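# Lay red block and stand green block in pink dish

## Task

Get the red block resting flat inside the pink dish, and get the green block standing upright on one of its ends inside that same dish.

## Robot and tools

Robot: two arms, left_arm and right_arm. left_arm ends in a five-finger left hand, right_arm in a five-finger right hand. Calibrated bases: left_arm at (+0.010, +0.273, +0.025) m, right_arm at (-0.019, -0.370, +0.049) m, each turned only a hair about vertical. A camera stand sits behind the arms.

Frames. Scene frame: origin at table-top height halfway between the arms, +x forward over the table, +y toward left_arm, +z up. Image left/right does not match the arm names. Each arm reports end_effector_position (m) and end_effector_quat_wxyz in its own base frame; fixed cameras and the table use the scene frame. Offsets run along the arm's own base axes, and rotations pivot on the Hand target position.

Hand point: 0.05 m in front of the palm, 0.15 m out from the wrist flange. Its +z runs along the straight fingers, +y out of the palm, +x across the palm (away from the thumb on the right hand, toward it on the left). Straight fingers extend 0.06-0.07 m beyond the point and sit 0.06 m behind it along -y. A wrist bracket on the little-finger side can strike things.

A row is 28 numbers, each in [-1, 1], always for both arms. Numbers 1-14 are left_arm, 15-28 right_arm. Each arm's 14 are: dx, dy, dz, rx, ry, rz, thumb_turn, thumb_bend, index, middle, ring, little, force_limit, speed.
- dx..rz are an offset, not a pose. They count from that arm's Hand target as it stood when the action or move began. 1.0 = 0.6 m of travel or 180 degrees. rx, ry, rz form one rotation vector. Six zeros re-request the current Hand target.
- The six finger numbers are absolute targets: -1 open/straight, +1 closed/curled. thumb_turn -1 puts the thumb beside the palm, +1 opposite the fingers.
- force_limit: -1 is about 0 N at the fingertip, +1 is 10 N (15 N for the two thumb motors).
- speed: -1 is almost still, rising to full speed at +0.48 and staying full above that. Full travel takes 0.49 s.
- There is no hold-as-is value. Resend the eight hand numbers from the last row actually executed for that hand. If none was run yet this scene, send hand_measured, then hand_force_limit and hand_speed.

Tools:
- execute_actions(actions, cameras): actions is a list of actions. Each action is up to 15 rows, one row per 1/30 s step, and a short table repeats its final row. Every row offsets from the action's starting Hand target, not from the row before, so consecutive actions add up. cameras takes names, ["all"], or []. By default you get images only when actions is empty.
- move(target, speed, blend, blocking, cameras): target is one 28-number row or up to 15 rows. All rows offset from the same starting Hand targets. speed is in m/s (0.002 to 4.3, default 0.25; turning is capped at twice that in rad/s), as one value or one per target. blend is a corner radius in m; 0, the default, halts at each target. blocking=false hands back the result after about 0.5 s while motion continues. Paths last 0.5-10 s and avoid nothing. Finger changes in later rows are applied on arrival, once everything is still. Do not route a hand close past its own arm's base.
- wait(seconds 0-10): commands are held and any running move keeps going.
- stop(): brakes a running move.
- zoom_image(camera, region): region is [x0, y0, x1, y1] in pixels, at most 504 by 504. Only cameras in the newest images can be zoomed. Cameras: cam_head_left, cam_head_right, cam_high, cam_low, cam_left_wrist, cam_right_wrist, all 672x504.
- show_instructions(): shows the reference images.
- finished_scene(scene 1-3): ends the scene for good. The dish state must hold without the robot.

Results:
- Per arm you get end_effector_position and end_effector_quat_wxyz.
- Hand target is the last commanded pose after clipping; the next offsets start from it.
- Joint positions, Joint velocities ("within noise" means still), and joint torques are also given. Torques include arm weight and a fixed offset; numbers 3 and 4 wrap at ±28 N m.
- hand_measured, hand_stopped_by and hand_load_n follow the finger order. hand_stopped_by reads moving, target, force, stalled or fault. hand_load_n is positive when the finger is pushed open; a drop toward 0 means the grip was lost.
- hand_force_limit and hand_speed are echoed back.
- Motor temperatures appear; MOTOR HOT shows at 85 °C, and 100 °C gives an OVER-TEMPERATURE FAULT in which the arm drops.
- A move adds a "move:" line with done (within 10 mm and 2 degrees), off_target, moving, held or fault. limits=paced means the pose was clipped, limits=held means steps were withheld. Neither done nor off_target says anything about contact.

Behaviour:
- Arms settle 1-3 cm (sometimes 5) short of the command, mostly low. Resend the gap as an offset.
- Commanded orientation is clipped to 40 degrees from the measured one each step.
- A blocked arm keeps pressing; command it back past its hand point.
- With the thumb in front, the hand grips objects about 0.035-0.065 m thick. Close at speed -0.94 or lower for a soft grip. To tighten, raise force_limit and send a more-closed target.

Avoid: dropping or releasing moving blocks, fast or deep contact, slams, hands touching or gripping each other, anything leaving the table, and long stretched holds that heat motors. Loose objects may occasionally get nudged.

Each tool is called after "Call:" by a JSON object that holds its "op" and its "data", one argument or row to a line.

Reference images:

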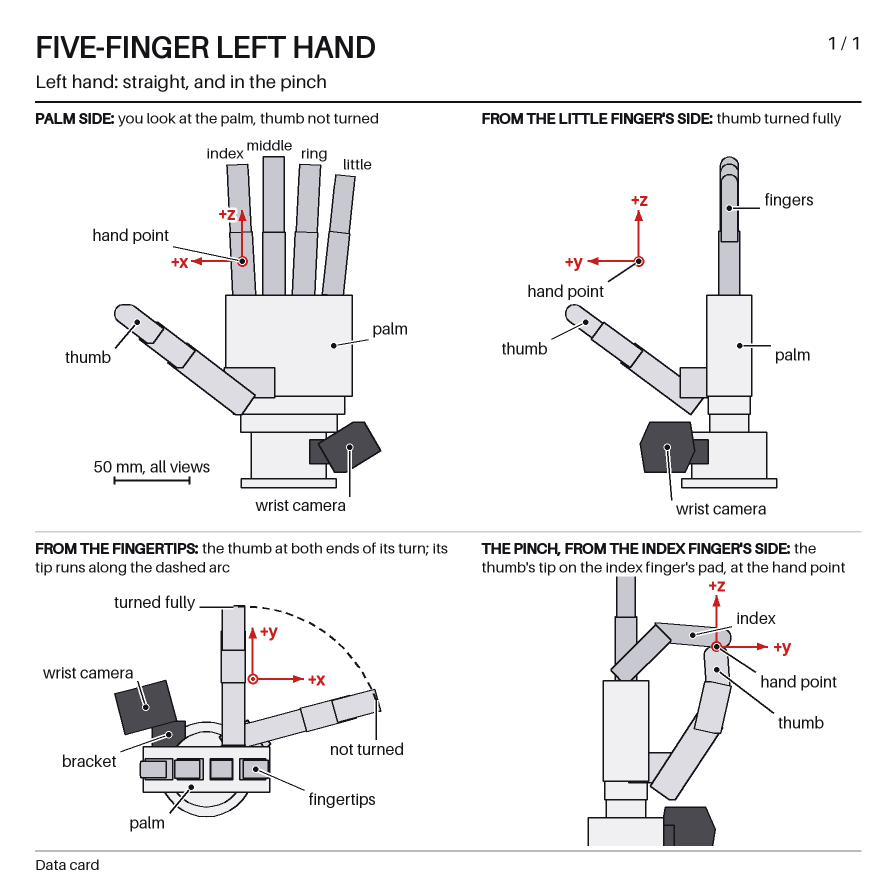

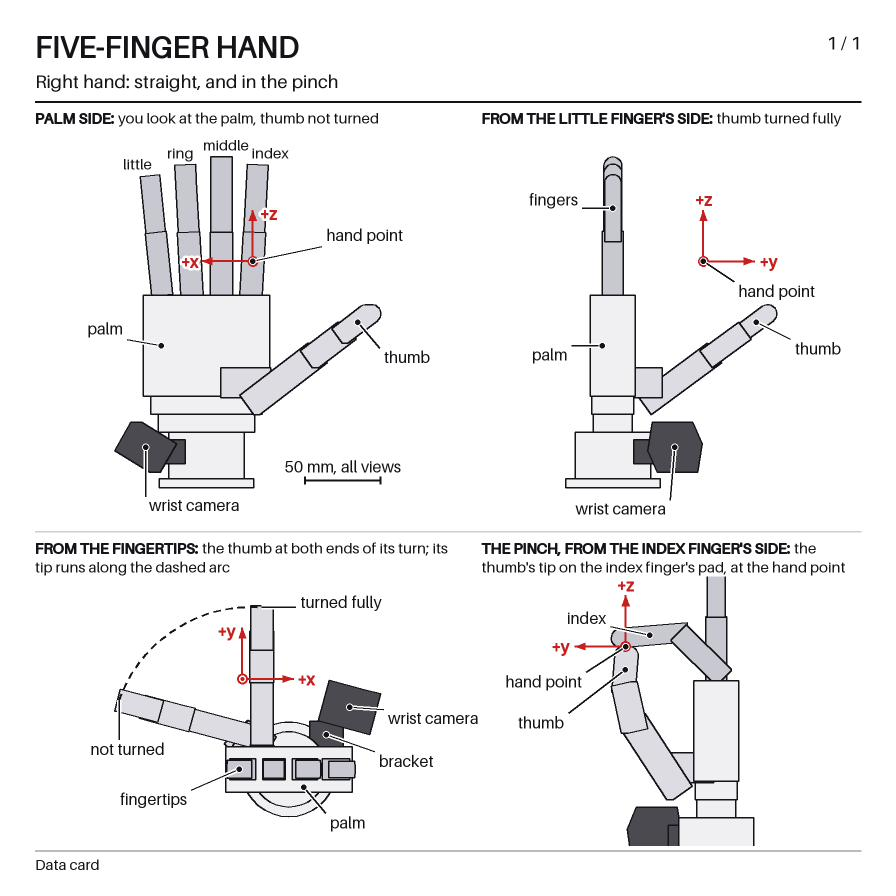

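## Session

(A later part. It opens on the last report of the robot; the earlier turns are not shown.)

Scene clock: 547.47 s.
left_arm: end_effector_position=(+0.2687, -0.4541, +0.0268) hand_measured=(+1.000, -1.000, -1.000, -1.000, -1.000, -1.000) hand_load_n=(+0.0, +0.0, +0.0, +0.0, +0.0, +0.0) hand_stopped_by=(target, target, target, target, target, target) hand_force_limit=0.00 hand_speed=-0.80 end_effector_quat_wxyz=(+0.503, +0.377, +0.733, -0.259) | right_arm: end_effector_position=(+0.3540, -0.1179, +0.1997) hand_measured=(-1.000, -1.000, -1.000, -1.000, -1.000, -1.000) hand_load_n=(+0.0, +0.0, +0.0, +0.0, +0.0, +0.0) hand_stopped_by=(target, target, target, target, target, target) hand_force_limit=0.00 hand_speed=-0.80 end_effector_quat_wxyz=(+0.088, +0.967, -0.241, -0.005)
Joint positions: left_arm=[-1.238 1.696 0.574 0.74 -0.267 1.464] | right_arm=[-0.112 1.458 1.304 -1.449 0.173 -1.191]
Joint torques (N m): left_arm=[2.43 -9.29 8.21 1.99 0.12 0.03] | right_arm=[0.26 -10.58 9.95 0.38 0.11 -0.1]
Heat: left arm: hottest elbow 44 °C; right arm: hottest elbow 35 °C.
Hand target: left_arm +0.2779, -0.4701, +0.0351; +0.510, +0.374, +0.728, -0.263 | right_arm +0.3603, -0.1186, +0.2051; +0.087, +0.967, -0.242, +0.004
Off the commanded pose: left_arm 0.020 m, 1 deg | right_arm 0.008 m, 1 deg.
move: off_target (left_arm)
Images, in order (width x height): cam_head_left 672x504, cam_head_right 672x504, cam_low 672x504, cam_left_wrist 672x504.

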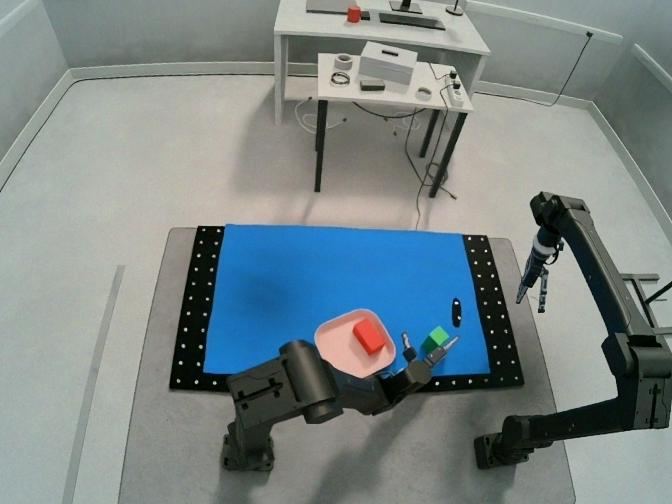

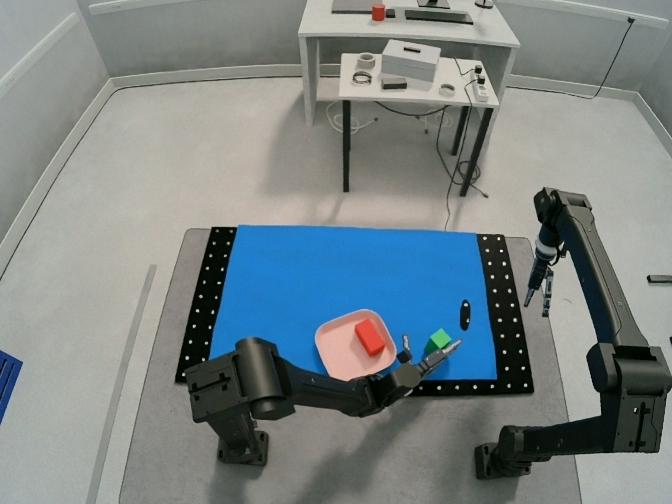

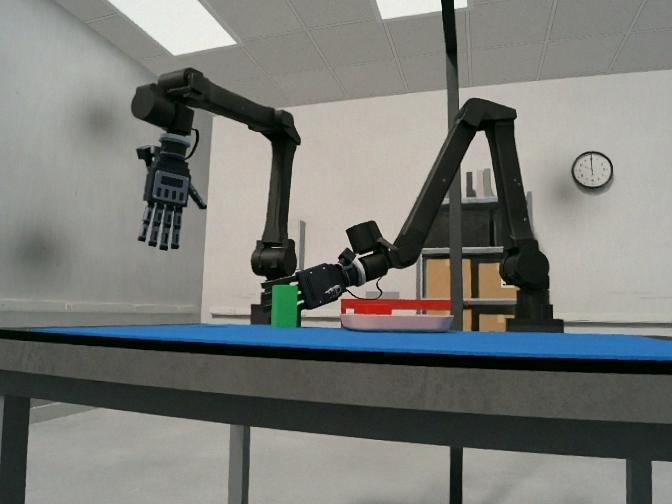

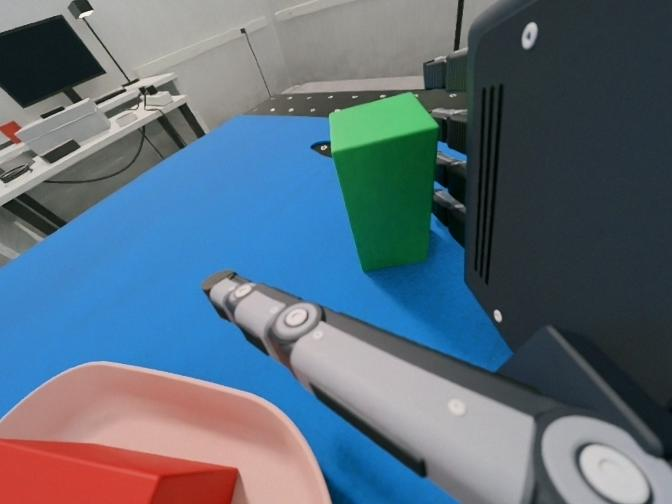

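Call:
{"op": "move", "data": {
  "target": [0.036,-0.05,0,0,0,0,1,-1,-1,-1,-1,-1,0,-0.8,0,0,0,0,0,0,-1,-1,-1,-1,-1,-1,0,-0.8],
  "speed": 0.1,
  "cameras": ["cam_head_left","cam_head_right","cam_low","cam_left_wrist"]
}}

Scene clock: 553.60 s.
left_arm: end_effector_position=(+0.2894, -0.4835, +0.0258) hand_measured=(+1.000, -1.000, -1.000, -1.000, -1.000, -1.000) hand_load_n=(+0.5, +0.0, +0.0, +0.0, +0.0, +0.0) hand_stopped_by=(target, target, target, target, target, target) hand_force_limit=0.00 hand_speed=-0.80 end_effector_quat_wxyz=(+0.502, +0.377, +0.734, -0.259) | right_arm: end_effector_position=(+0.3540, -0.1179, +0.1997) hand_measured=(-1.000, -1.000, -1.000, -1.000, -1.000, -1.000) hand_load_n=(+0.0, +0.0, +0.0, +0.0, +0.0, +0.0) hand_stopped_by=(target, target, target, target, target, target) hand_force_limit=0.00 hand_speed=-0.80 end_effector_quat_wxyz=(+0.088, +0.967, -0.241, -0.005)
Joint positions: left_arm=[-1.213 1.756 0.672 0.7 -0.244 1.473] | right_arm=[-0.112 1.458 1.304 -1.449 0.173 -1.191]
Joint torques (N m): left_arm=[2.14 -10.64 8.81 2.15 0.11 0] | right_arm=[0.38 -10.29 9.92 0.4 0.1 -0.09]
Heat: left arm: hottest elbow 44 °C; right arm: hottest elbow 35 °C.
Hand target: left_arm +0.2995, -0.5000, +0.0349; +0.510, +0.374, +0.728, -0.263 | right_arm +0.3603, -0.1186, +0.2051; +0.087, +0.967, -0.242, +0.004
Off the commanded pose: left_arm 0.022 m, 1 deg | right_arm 0.008 m, 1 deg.
move: off_target (left_arm)
Images, in order (width x height): cam_head_left 672x504, cam_head_right 672x504, cam_low 672x504, cam_left_wrist 672x504.

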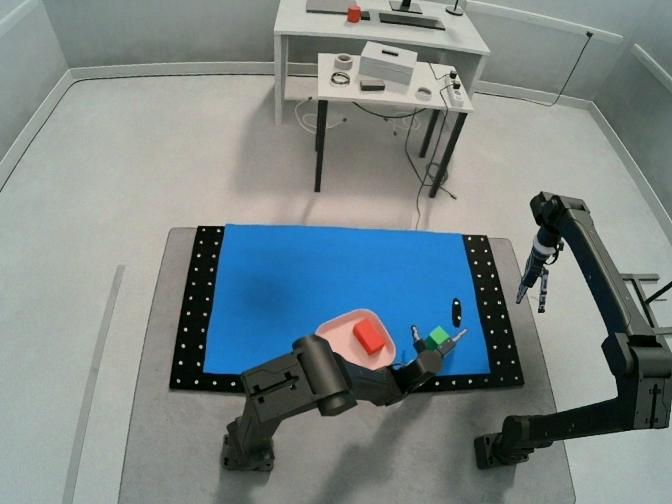

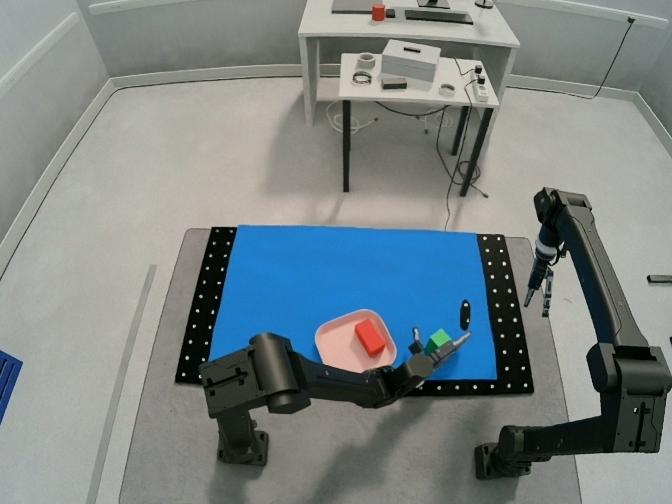

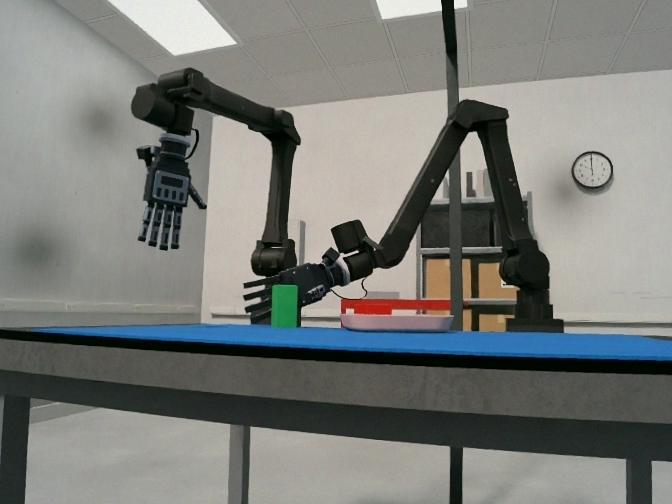

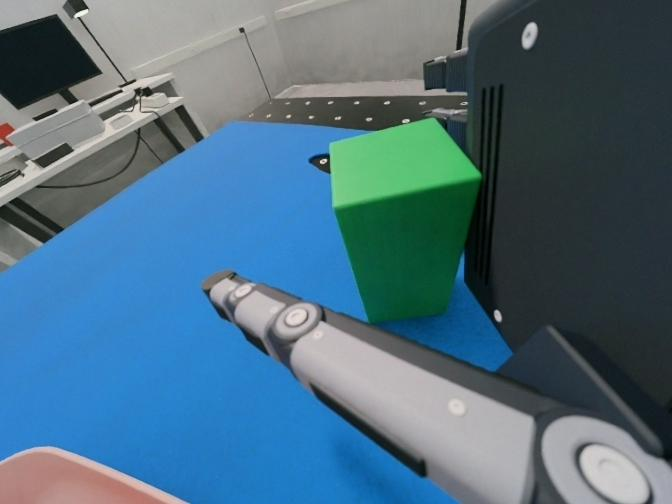

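Call:
{"op": "execute_actions", "data": {
  "actions": [
    [[0,0,0,0,0,0,1,0.5,-1,-1,-1,-1,-0.4,-0.8,0,0,0,0,0,0,-1,-1,-1,-1,-1,-1,0,-0.8]],
    [[0,0,0,0,0,0,1,0.5,-1,-1,-1,-1,-0.4,-0.8,0,0,0,0,0,0,-1,-1,-1,-1,-1,-1,0,-0.8]],
    [[0,0,0,0,0,0,1,0.5,-1,-1,-1,-1,-0.4,-0.8,0,0,0,0,0,0,-1,-1,-1,-1,-1,-1,0,-0.8]],
    [[0,0,0,0,0,0,1,0.5,0.3,0.3,-1,-1,0,-0.8,0,0,0,0,0,0,-1,-1,-1,-1,-1,-1,0,-0.8]],
    [[0,0,0,0,0,0,1,0.5,0.3,0.3,-1,-1,0,-0.8,0,0,0,0,0,0,-1,-1,-1,-1,-1,-1,0,-0.8]],
    [[0,0,0,0,0,0,1,0.5,0.3,0.3,-1,-1,0,-0.8,0,0,0,0,0,0,-1,-1,-1,-1,-1,-1,0,-0.8]]
  ],
  "cameras": ["cam_head_left","cam_head_right","cam_low","cam_left_wrist"]
}}

Scene clock: 562.93 s.
left_arm: end_effector_position=(+0.2893, -0.4835, +0.0252) hand_measured=(+1.000, -0.204, -0.264, -0.116, -1.000, -1.000) hand_load_n=(+1.0, +11.0, +2.5, +4.5, +0.0, +0.0) hand_stopped_by=(target, force, force, force, target, target) hand_force_limit=0.00 hand_speed=-0.80 end_effector_quat_wxyz=(+0.501, +0.378, +0.734, -0.258) | right_arm: end_effector_position=(+0.3540, -0.1179, +0.1997) hand_measured=(-1.000, -1.000, -1.000, -1.000, -1.000, -1.000) hand_load_n=(+0.0, -0.5, +0.0, +0.0, +0.0, +0.0) hand_stopped_by=(target, target, target, target, target, target) hand_force_limit=0.00 hand_speed=-0.80 end_effector_quat_wxyz=(+0.088, +0.967, -0.241, -0.005)
Joint positions: left_arm=[-1.213 1.757 0.672 0.7 -0.243 1.473] | right_arm=[-0.112 1.458 1.304 -1.449 0.173 -1.191]
Joint torques (N m): left_arm=[2.43 -10.93 8.85 2.03 0.11 0.06] | right_arm=[0.32 -10.46 9.94 0.4 0.11 -0.1]
Heat: left arm: hottest elbow 44 °C; right arm: hottest elbow 35 °C.
Hand target: left_arm +0.2995, -0.5000, +0.0349; +0.510, +0.374, +0.728, -0.263 | right_arm +0.3603, -0.1186, +0.2051; +0.087, +0.967, -0.242, +0.004
Off the commanded pose: left_arm 0.022 m, 1 deg | right_arm 0.008 m, 1 deg.
Images, in order (width x height): cam_head_left 672x504, cam_head_right 672x504, cam_low 672x504, cam_left_wrist 672x504.

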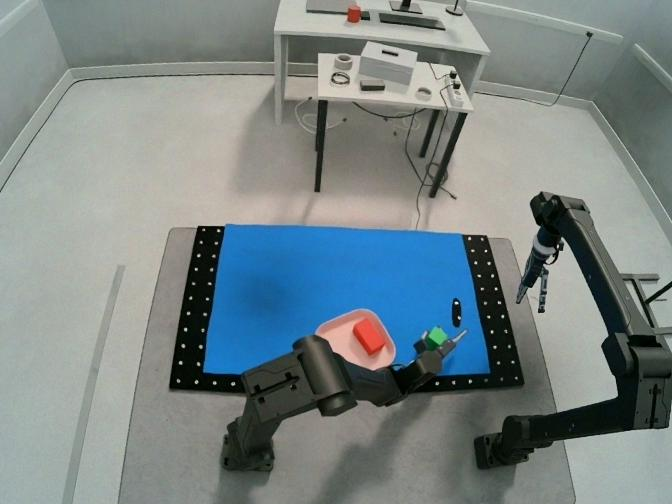

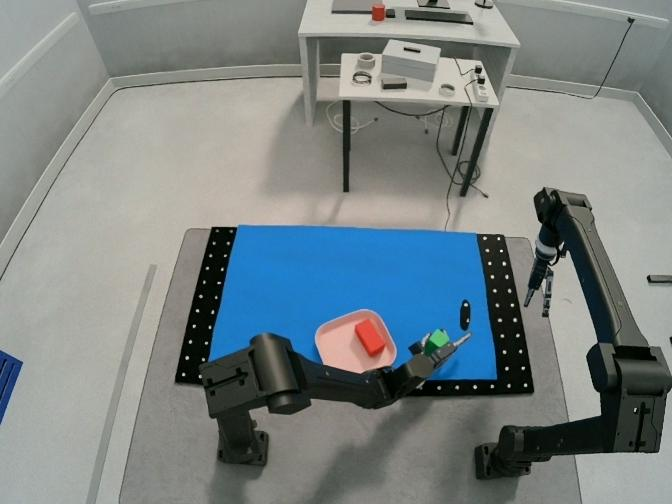

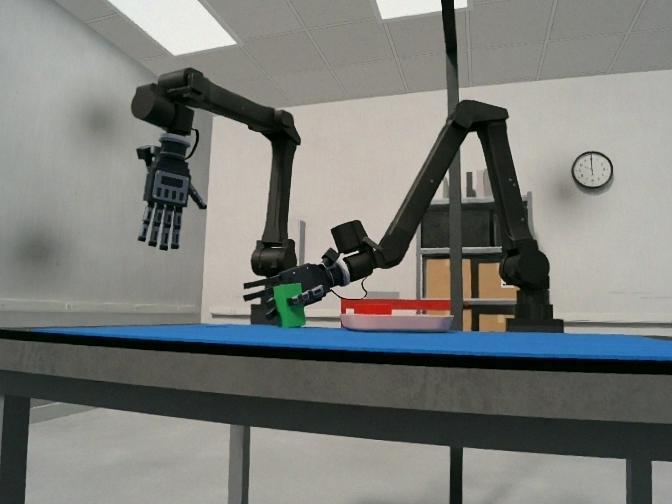

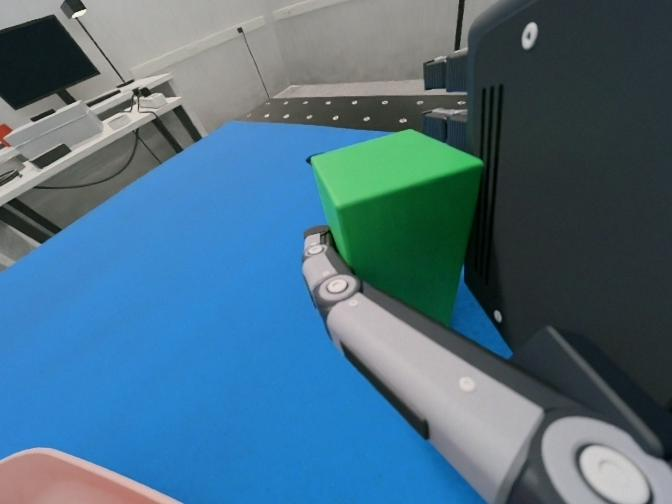

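Call:
{"op": "move", "data": {
  "target": [0,0,0.15,0,0,0,1,0.5,0.3,0.3,-1,-1,0,-0.8,0,0,0,0,0,0,-1,-1,-1,-1,-1,-1,0,-0.8],
  "speed": 0.1,
  "cameras": ["cam_head_left","cam_high","cam_low","cam_left_wrist"]
}}

Call:
{"op": "zoom_image", "data": {
  "camera": "cam_low",
  "region": [220, 200, 360, 340]
}}

Scene clock: 569.43 s.
left_arm: end_effector_position=(+0.2872, -0.4778, +0.0896) hand_measured=(+1.000, -0.204, -0.264, -0.116, -1.000, -1.000) hand_load_n=(+1.5, +11.0, +2.5, +4.5, +0.0, +0.0) hand_stopped_by=(target, force, force, force, target, target) hand_force_limit=0.00 hand_speed=-0.80 end_effector_quat_wxyz=(+0.488, +0.387, +0.743, -0.246) | right_arm: end_effector_position=(+0.3540, -0.1179, +0.1997) hand_measured=(-1.000, -1.000, -1.000, -1.000, -1.000, -1.000) hand_load_n=(+0.0, +0.0, +0.0, +0.0, +0.0, +0.0) hand_stopped_by=(target, target, target, target, target, target) hand_force_limit=0.00 hand_speed=-0.80 end_effector_quat_wxyz=(+0.088, +0.967, -0.241, -0.005)
Joint positions: left_arm=[-1.213 1.55 0.71 0.41 -0.243 1.475] | right_arm=[-0.112 1.458 1.304 -1.449 0.173 -1.191]
Joint torques (N m): left_arm=[2.2 -11.81 11.55 2.39 0.03 0.02] | right_arm=[0.44 -10.4 9.96 0.38 0.11 -0.09]
Heat: left arm: hottest elbow 44 °C; right arm: hottest elbow 35 °C.
Hand target: left_arm +0.2995, -0.5001, +0.1249; +0.510, +0.374, +0.728, -0.263 | right_arm +0.3603, -0.1186, +0.2051; +0.087, +0.967, -0.242, +0.004
Off the commanded pose: left_arm 0.043 m, 4 deg | right_arm 0.008 m, 1 deg.
move: off_target (left_arm)
Images, in order (width x height): cam_head_left 672x504, cam_high 672x504, cam_low 672x504, cam_left_wrist 672x504.

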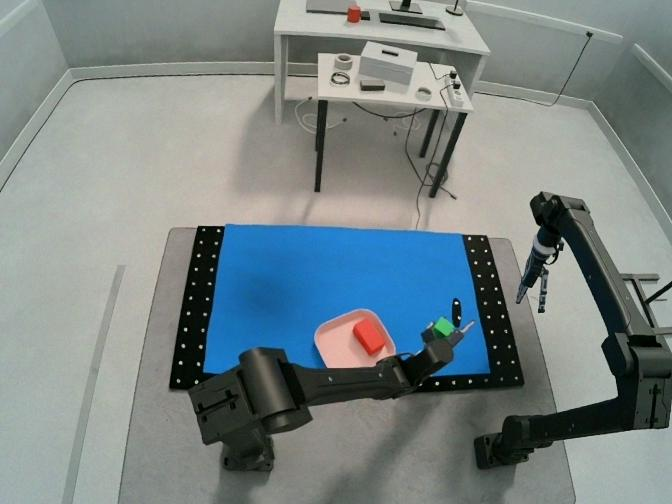

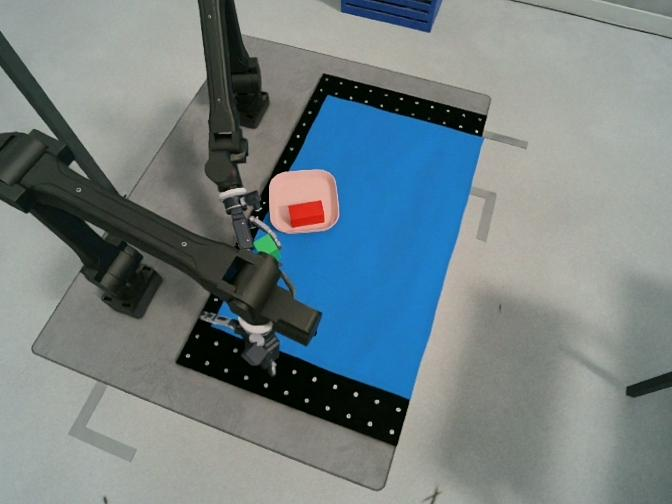

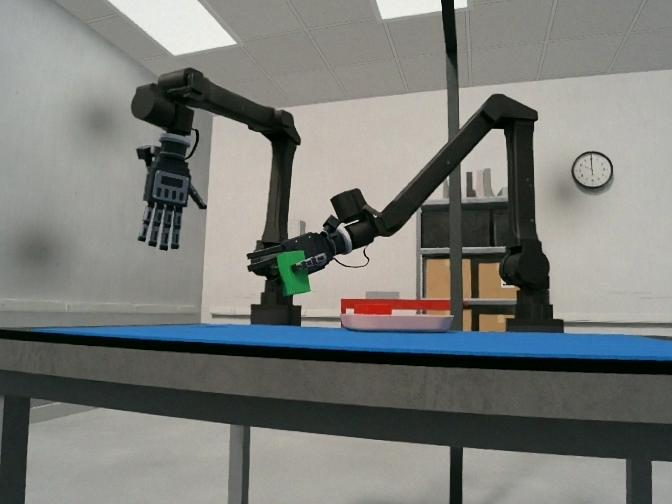

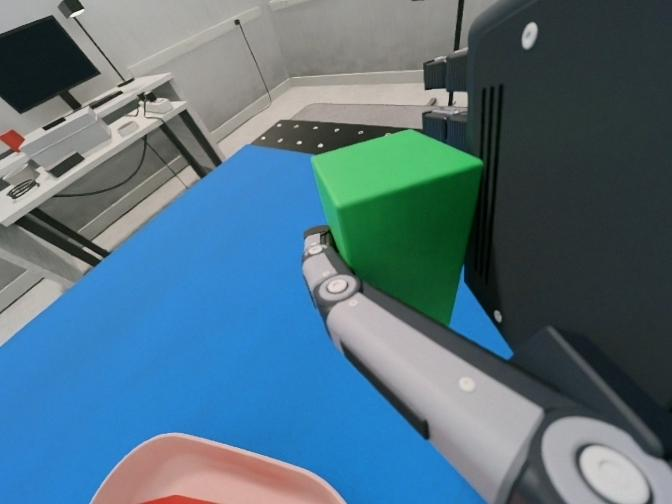

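Scaled by 3.600.

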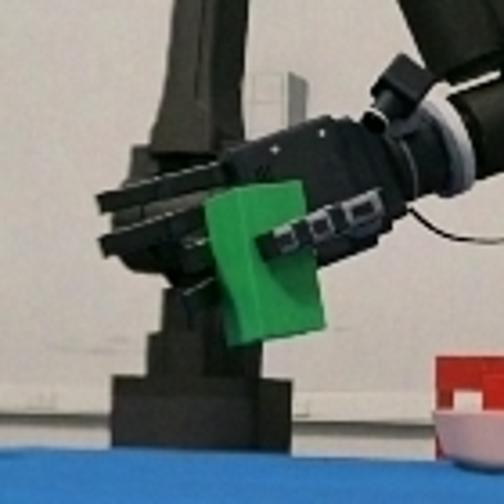

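Call:
{"op": "move", "data": {
  "target": [
    [0,0,0.075,0,0,0,1,0.5,0.3,0.3,-1,-1,0,-0.8,0,0,0,0,0,0,-1,-1,-1,-1,-1,-1,0,-0.8],
    [-0.0575,0.4335,0.075,0,0,0.164,1,0.5,0.3,0.3,-1,-1,0,-0.8,0,0,0,0,0,0,-1,-1,-1,-1,-1,-1,0,-0.8]
  ],
  "speed": 0.15,
  "blend": [0.03,0],
  "cameras": ["cam_head_left","cam_high","cam_low","cam_left_wrist"]
}}

Call:
{"op": "zoom_image", "data": {
  "camera": "cam_low",
  "region": [320, 200, 500, 350]
}}

Scene clock: 592.20 s.
left_arm: end_effector_position=(+0.2648, -0.2444, +0.1687) hand_measured=(+1.000, -0.204, -0.264, -0.116, -1.000, -1.000) hand_load_n=(+1.5, +11.0, +2.5, +4.5, +0.0, +0.0) hand_stopped_by=(target, force, force, force, target, target) hand_force_limit=0.00 hand_speed=-0.80 end_effector_quat_wxyz=(+0.558, +0.183, +0.800, -0.124) | right_arm: end_effector_position=(+0.3540, -0.1179, +0.1997) hand_measured=(-1.000, -1.000, -1.000, -1.000, -1.000, -1.000) hand_load_n=(+0.0, -0.5, +0.0, +0.0, +0.0, +0.0) hand_stopped_by=(target, target, target, target, target, target) hand_force_limit=0.00 hand_speed=-0.80 end_effector_quat_wxyz=(+0.088, +0.967, -0.241, -0.005)
Joint positions: left_arm=[-1.213 0.872 0.423 -0.024 -0.711 1.254] | right_arm=[-0.112 1.458 1.304 -1.449 0.173 -1.191]
Joint torques (N m): left_arm=[2.08 -4.25 8.38 2.04 -0.44 -0.11] | right_arm=[0.32 -10.58 9.91 0.4 0.12 -0.09]
Heat: left arm: hottest elbow 46 °C; right arm: hottest elbow 35 °C.
Hand target: left_arm +0.2650, -0.2400, +0.1700; +0.560, +0.177, +0.800, -0.124 | right_arm +0.3603, -0.1186, +0.2051; +0.087, +0.967, -0.242, +0.004
Off the commanded pose: left_arm 0.005 m, 1 deg | right_arm 0.008 m, 1 deg.
move: done; blend cut to 0.0221 m at target 1
Images, in order (width x height): cam_head_left 672x504, cam_high 672x504, cam_low 672x504, cam_left_wrist 672x504.

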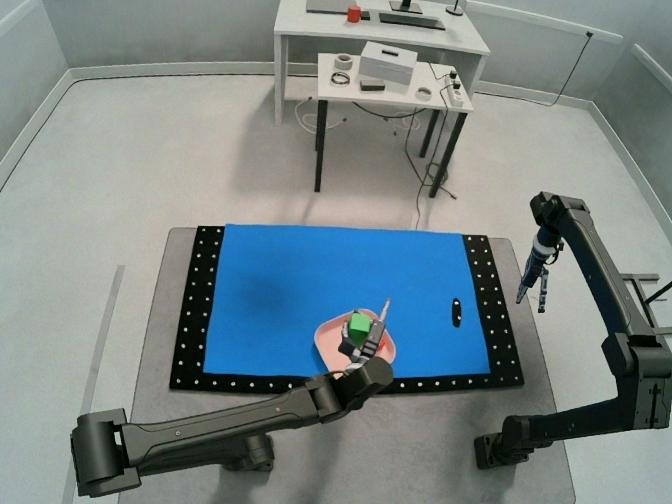

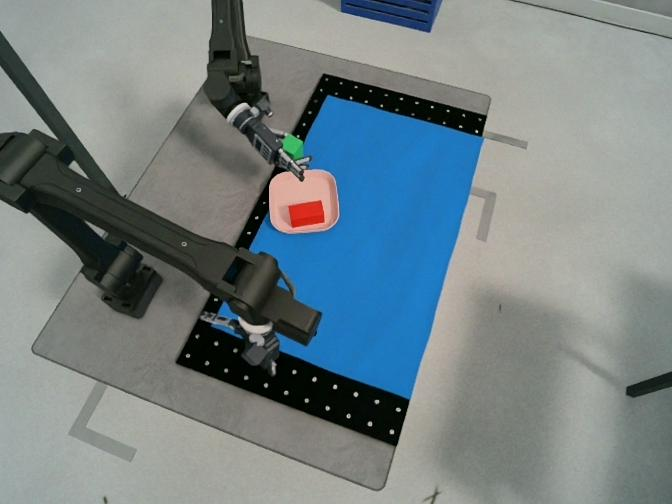

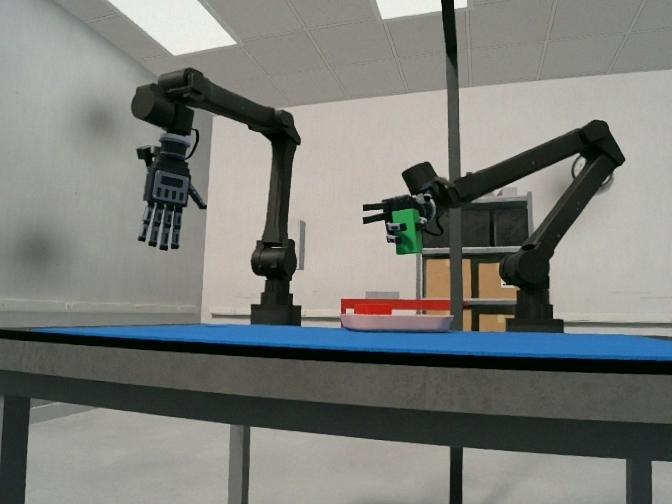

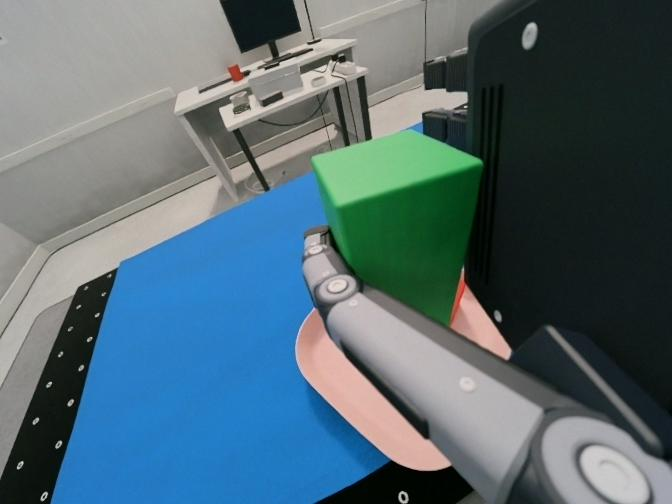

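Scaled by 2.800.

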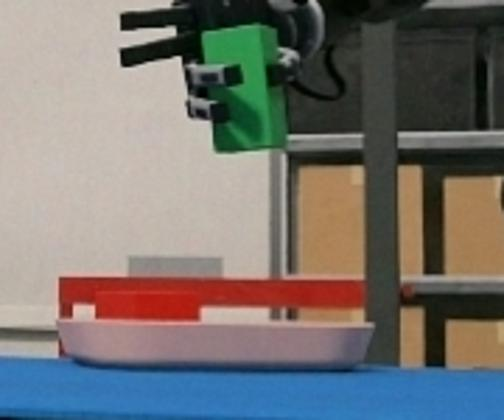

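Call:
{"op": "move", "data": {
  "target": [-0.0077,0.0063,-0.175,-0.0336,-0.0101,0,1,0.5,0.3,0.3,-1,-1,0,-0.8,0,0,0,0,0,0,-1,-1,-1,-1,-1,-1,0,-0.8],
  "speed": 0.12,
  "cameras": ["cam_head_left","cam_high","cam_low","cam_left_wrist"]
}}

Call:
{"op": "zoom_image", "data": {
  "camera": "cam_low",
  "region": [320, 200, 500, 350]
}}

Call:
{"op": "zoom_image", "data": {
  "camera": "cam_high",
  "region": [230, 110, 370, 240]
}}

Scene clock: 601.37 s.
left_arm: end_effector_position=(+0.2613, -0.2363, +0.0648) hand_measured=(+1.000, -0.204, -0.264, -0.116, -1.000, -1.000) hand_load_n=(+1.5, +11.0, +2.0, +4.5, +0.0, +0.0) hand_stopped_by=(target, force, force, force, target, target) hand_force_limit=0.00 hand_speed=-0.80 end_effector_quat_wxyz=(+0.578, +0.146, +0.786, -0.163) | right_arm: end_effector_position=(+0.3540, -0.1179, +0.1997) hand_measured=(-1.000, -1.000, -1.000, -1.000, -1.000, -1.000) hand_load_n=(+0.0, +0.0, +0.0, +0.0, +0.0, +0.0) hand_stopped_by=(target, target, target, target, target, target) hand_force_limit=0.00 hand_speed=-0.80 end_effector_quat_wxyz=(+0.088, +0.967, -0.241, -0.005)
Joint positions: left_arm=[-1.213 1.233 0.195 0.658 -0.717 1.222] | right_arm=[-0.112 1.458 1.304 -1.449 0.173 -1.191]
Joint torques (N m): left_arm=[1.2 -3.84 4.92 3.3 -0.36 0.03] | right_arm=[0.5 -10.58 9.89 0.47 0.11 -0.1]
Heat: left arm: hottest elbow 47 °C; right arm: hottest elbow 35 °C.
Hand target: left_arm +0.2604, -0.2362, +0.0650; +0.581, +0.149, +0.783, -0.163 | right_arm +0.3603, -0.1186, +0.2051; +0.087, +0.967, -0.242, +0.004
Off the commanded pose: left_arm 0.001 m, 1 deg | right_arm 0.008 m, 1 deg.
move: done
Images, in order (width x height): cam_head_left 672x504, cam_high 672x504, cam_low 672x504, cam_left_wrist 672x504.

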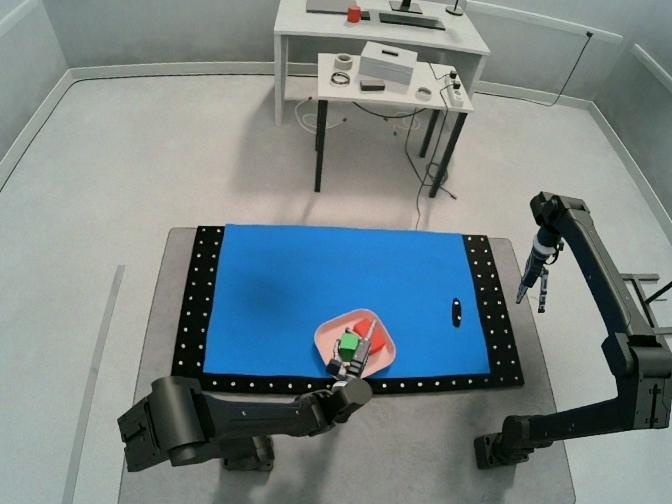

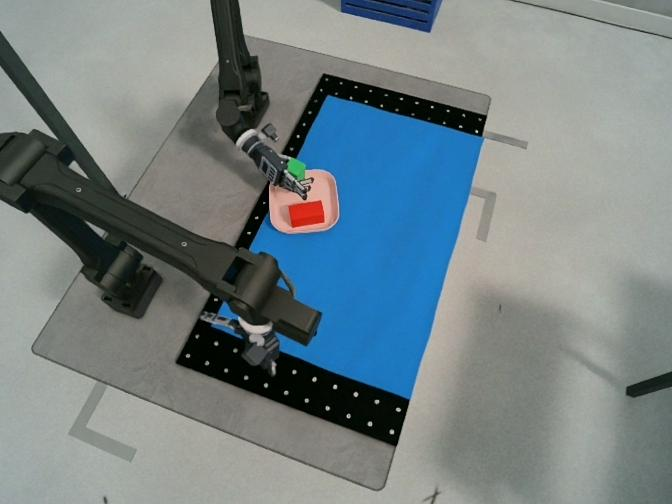

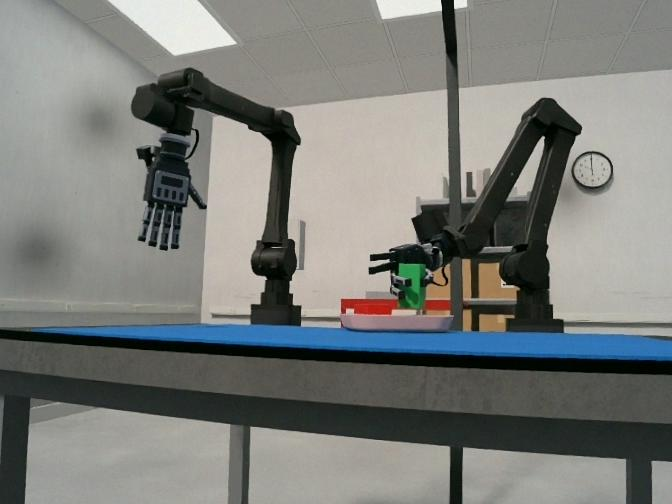

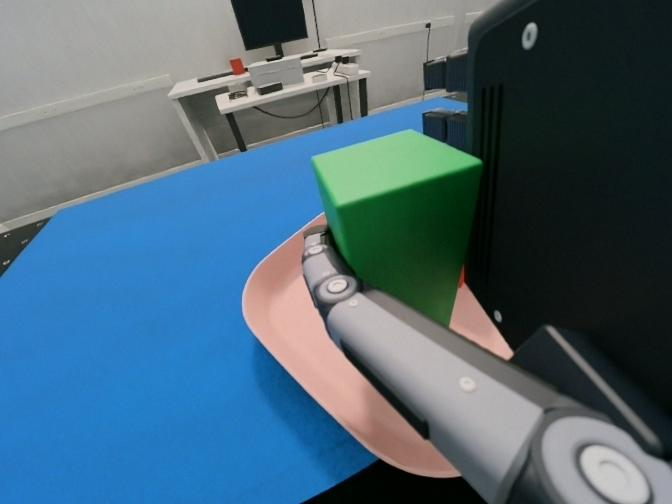

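Scaled by 2.800.

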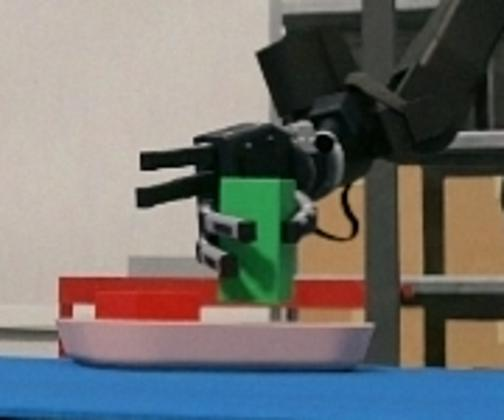

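Scaled by 3.600.

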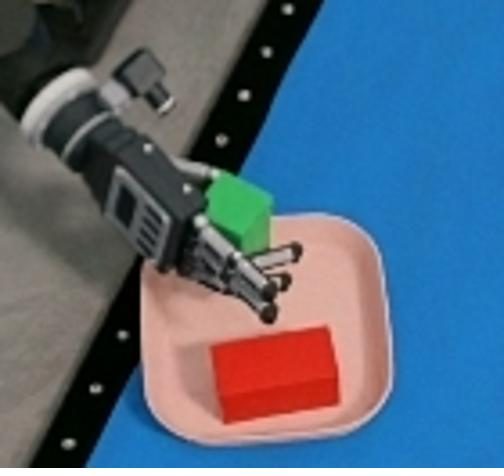

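Call:
{"op": "move", "data": {
  "target": [
    [0,0,-0.045,0,0,0,1,0.5,0.3,0.3,-1,-1,0,-0.8,0,0,0,0,0,0,-1,-1,-1,-1,-1,-1,0,-0.8]
  ],
  "speed": 0.05,
  "cameras": ["cam_high","cam_low","cam_left_wrist"]
}}

Call:
{"op": "zoom_image", "data": {
  "camera": "cam_low",
  "region": [320, 200, 500, 350]
}}

Call:
{"op": "zoom_image", "data": {
  "camera": "cam_high",
  "region": [230, 110, 370, 240]
}}

Scene clock: 608.70 s.
left_arm: end_effector_position=(+0.2615, -0.2368, +0.0376) hand_measured=(+1.000, -0.204, -0.264, -0.116, -1.000, -1.000) hand_load_n=(+1.5, +11.0, +2.5, +4.5, +0.0, +0.0) hand_stopped_by=(target, force, force, force, target, target) hand_force_limit=0.00 hand_speed=-0.80 end_effector_quat_wxyz=(+0.578, +0.145, +0.786, -0.164) | right_arm: end_effector_position=(+0.3540, -0.1179, +0.1997) hand_measured=(-1.000, -1.000, -1.000, -1.000, -1.000, -1.000) hand_load_n=(+0.0, +0.0, +0.0, +0.0, +0.0, +0.0) hand_stopped_by=(target, target, target, target, target, target) hand_force_limit=0.00 hand_speed=-0.80 end_effector_quat_wxyz=(+0.088, +0.967, -0.241, -0.005)
Joint positions: left_arm=[-1.213 1.416 0.177 0.86 -0.717 1.222] | right_arm=[-0.112 1.458 1.304 -1.449 0.173 -1.191]
Joint torques (N m): left_arm=[0.91 -4.6 3.37 3.38 -0.36 0.04] | right_arm=[0.38 -10.29 9.94 0.43 0.11 -0.08]
Heat: left arm: hottest elbow 45 °C; right arm: hottest elbow 35 °C.
Hand target: left_arm +0.2603, -0.2361, +0.0379; +0.581, +0.149, +0.783, -0.163 | right_arm +0.3603, -0.1186, +0.2051; +0.087, +0.967, -0.242, +0.004
Off the commanded pose: left_arm 0.001 m, 1 deg | right_arm 0.008 m, 1 deg.
move: done
Images, in order (width x height): cam_high 672x504, cam_low 672x504, cam_left_wrist 672x504.

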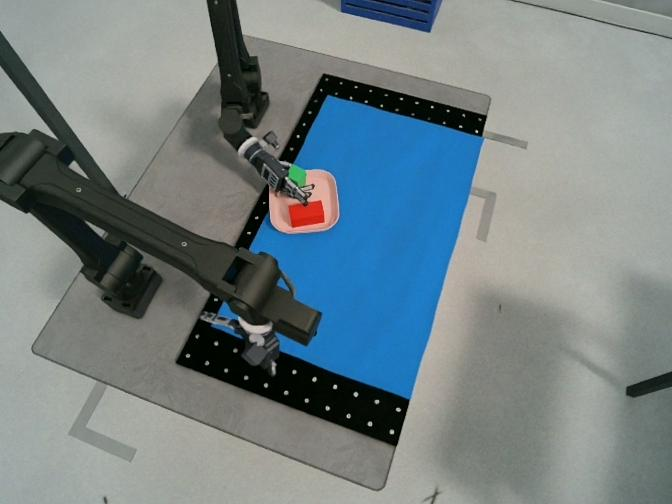

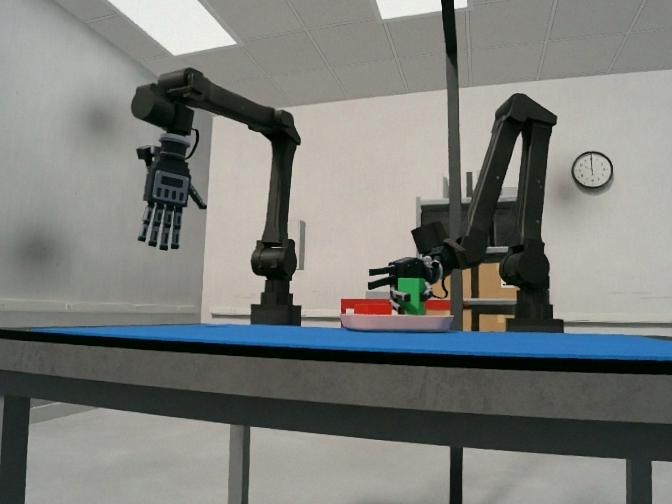

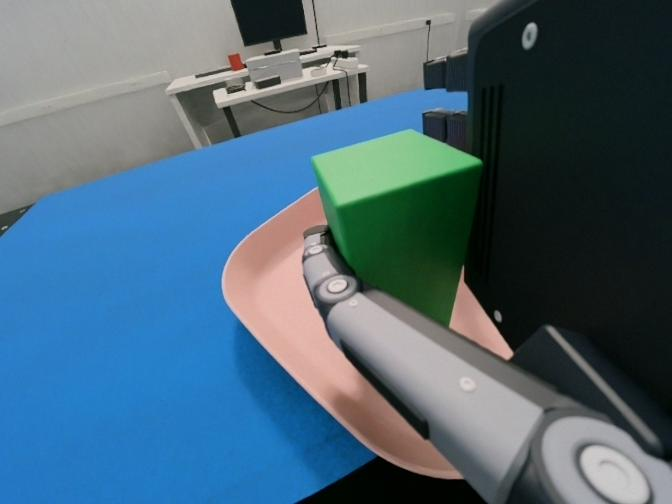

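Scaled by 2.800.

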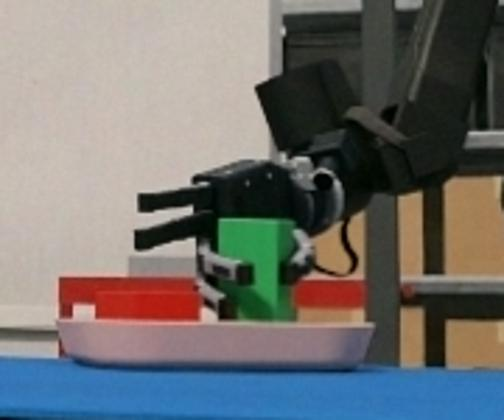

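Scaled by 3.600.

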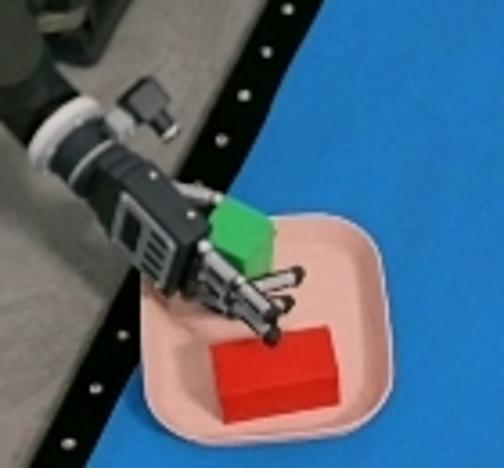

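Call:
{"op": "move", "data": {
  "target": [
    [0,0,-0.02,0,0,0,1,0.5,0.3,0.3,-1,-1,0,-0.8,0,0,0,0,0,0,-1,-1,-1,-1,-1,-1,0,-0.8]
  ],
  "speed": 0.04,
  "cameras": ["cam_low"]
}}

Call:
{"op": "zoom_image", "data": {
  "camera": "cam_low",
  "region": [320, 200, 500, 350]
}}

Scene clock: 612.93 s.
left_arm: end_effector_position=(+0.2625, -0.2385, +0.0274) hand_measured=(+1.000, -0.204, -0.264, -0.116, -1.000, -1.000) hand_load_n=(+1.5, +11.0, +2.0, +4.0, +0.0, +0.0) hand_stopped_by=(target, force, force, force, target, target) hand_force_limit=0.00 hand_speed=-0.80 end_effector_quat_wxyz=(+0.580, +0.145, +0.785, -0.164) | right_arm: end_effector_position=(+0.3540, -0.1179, +0.1997) hand_measured=(-1.000, -1.000, -1.000, -1.000, -1.000, -1.000) hand_load_n=(+0.0, +0.0, +0.0, +0.0, +0.0, +0.0) hand_stopped_by=(target, target, target, target, target, target) hand_force_limit=0.00 hand_speed=-0.80 end_effector_quat_wxyz=(+0.088, +0.967, -0.241, -0.005)
Joint positions: left_arm=[-1.213 1.502 0.177 0.953 -0.719 1.226] | right_arm=[-0.112 1.458 1.304 -1.449 0.173 -1.191]
Joint torques (N m): left_arm=[0.85 -4.78 2.51 3.47 -0.28 -0.01] | right_arm=[0.5 -10.4 9.95 0.4 0.12 -0.09]
Heat: left arm: hottest elbow 45 °C; right arm: hottest elbow 35 °C.
Hand target: left_arm +0.2604, -0.2361, +0.0260; +0.581, +0.149, +0.783, -0.163 | right_arm +0.3603, -0.1186, +0.2051; +0.087, +0.967, -0.242, +0.004
Off the commanded pose: left_arm 0.004 m, 1 deg | right_arm 0.008 m, 1 deg.
move: done
Images, in order (width x height): cam_low 672x504.

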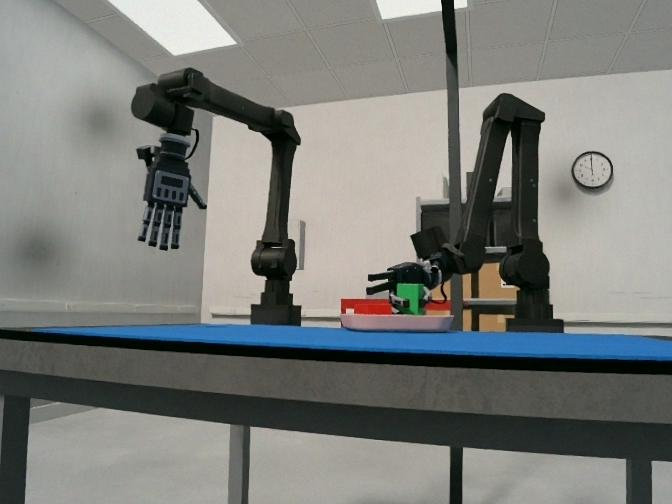

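Scaled by 2.800.

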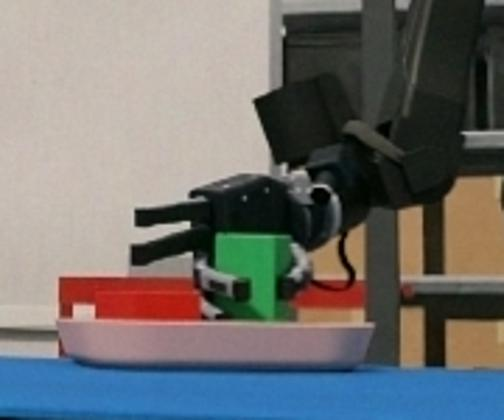

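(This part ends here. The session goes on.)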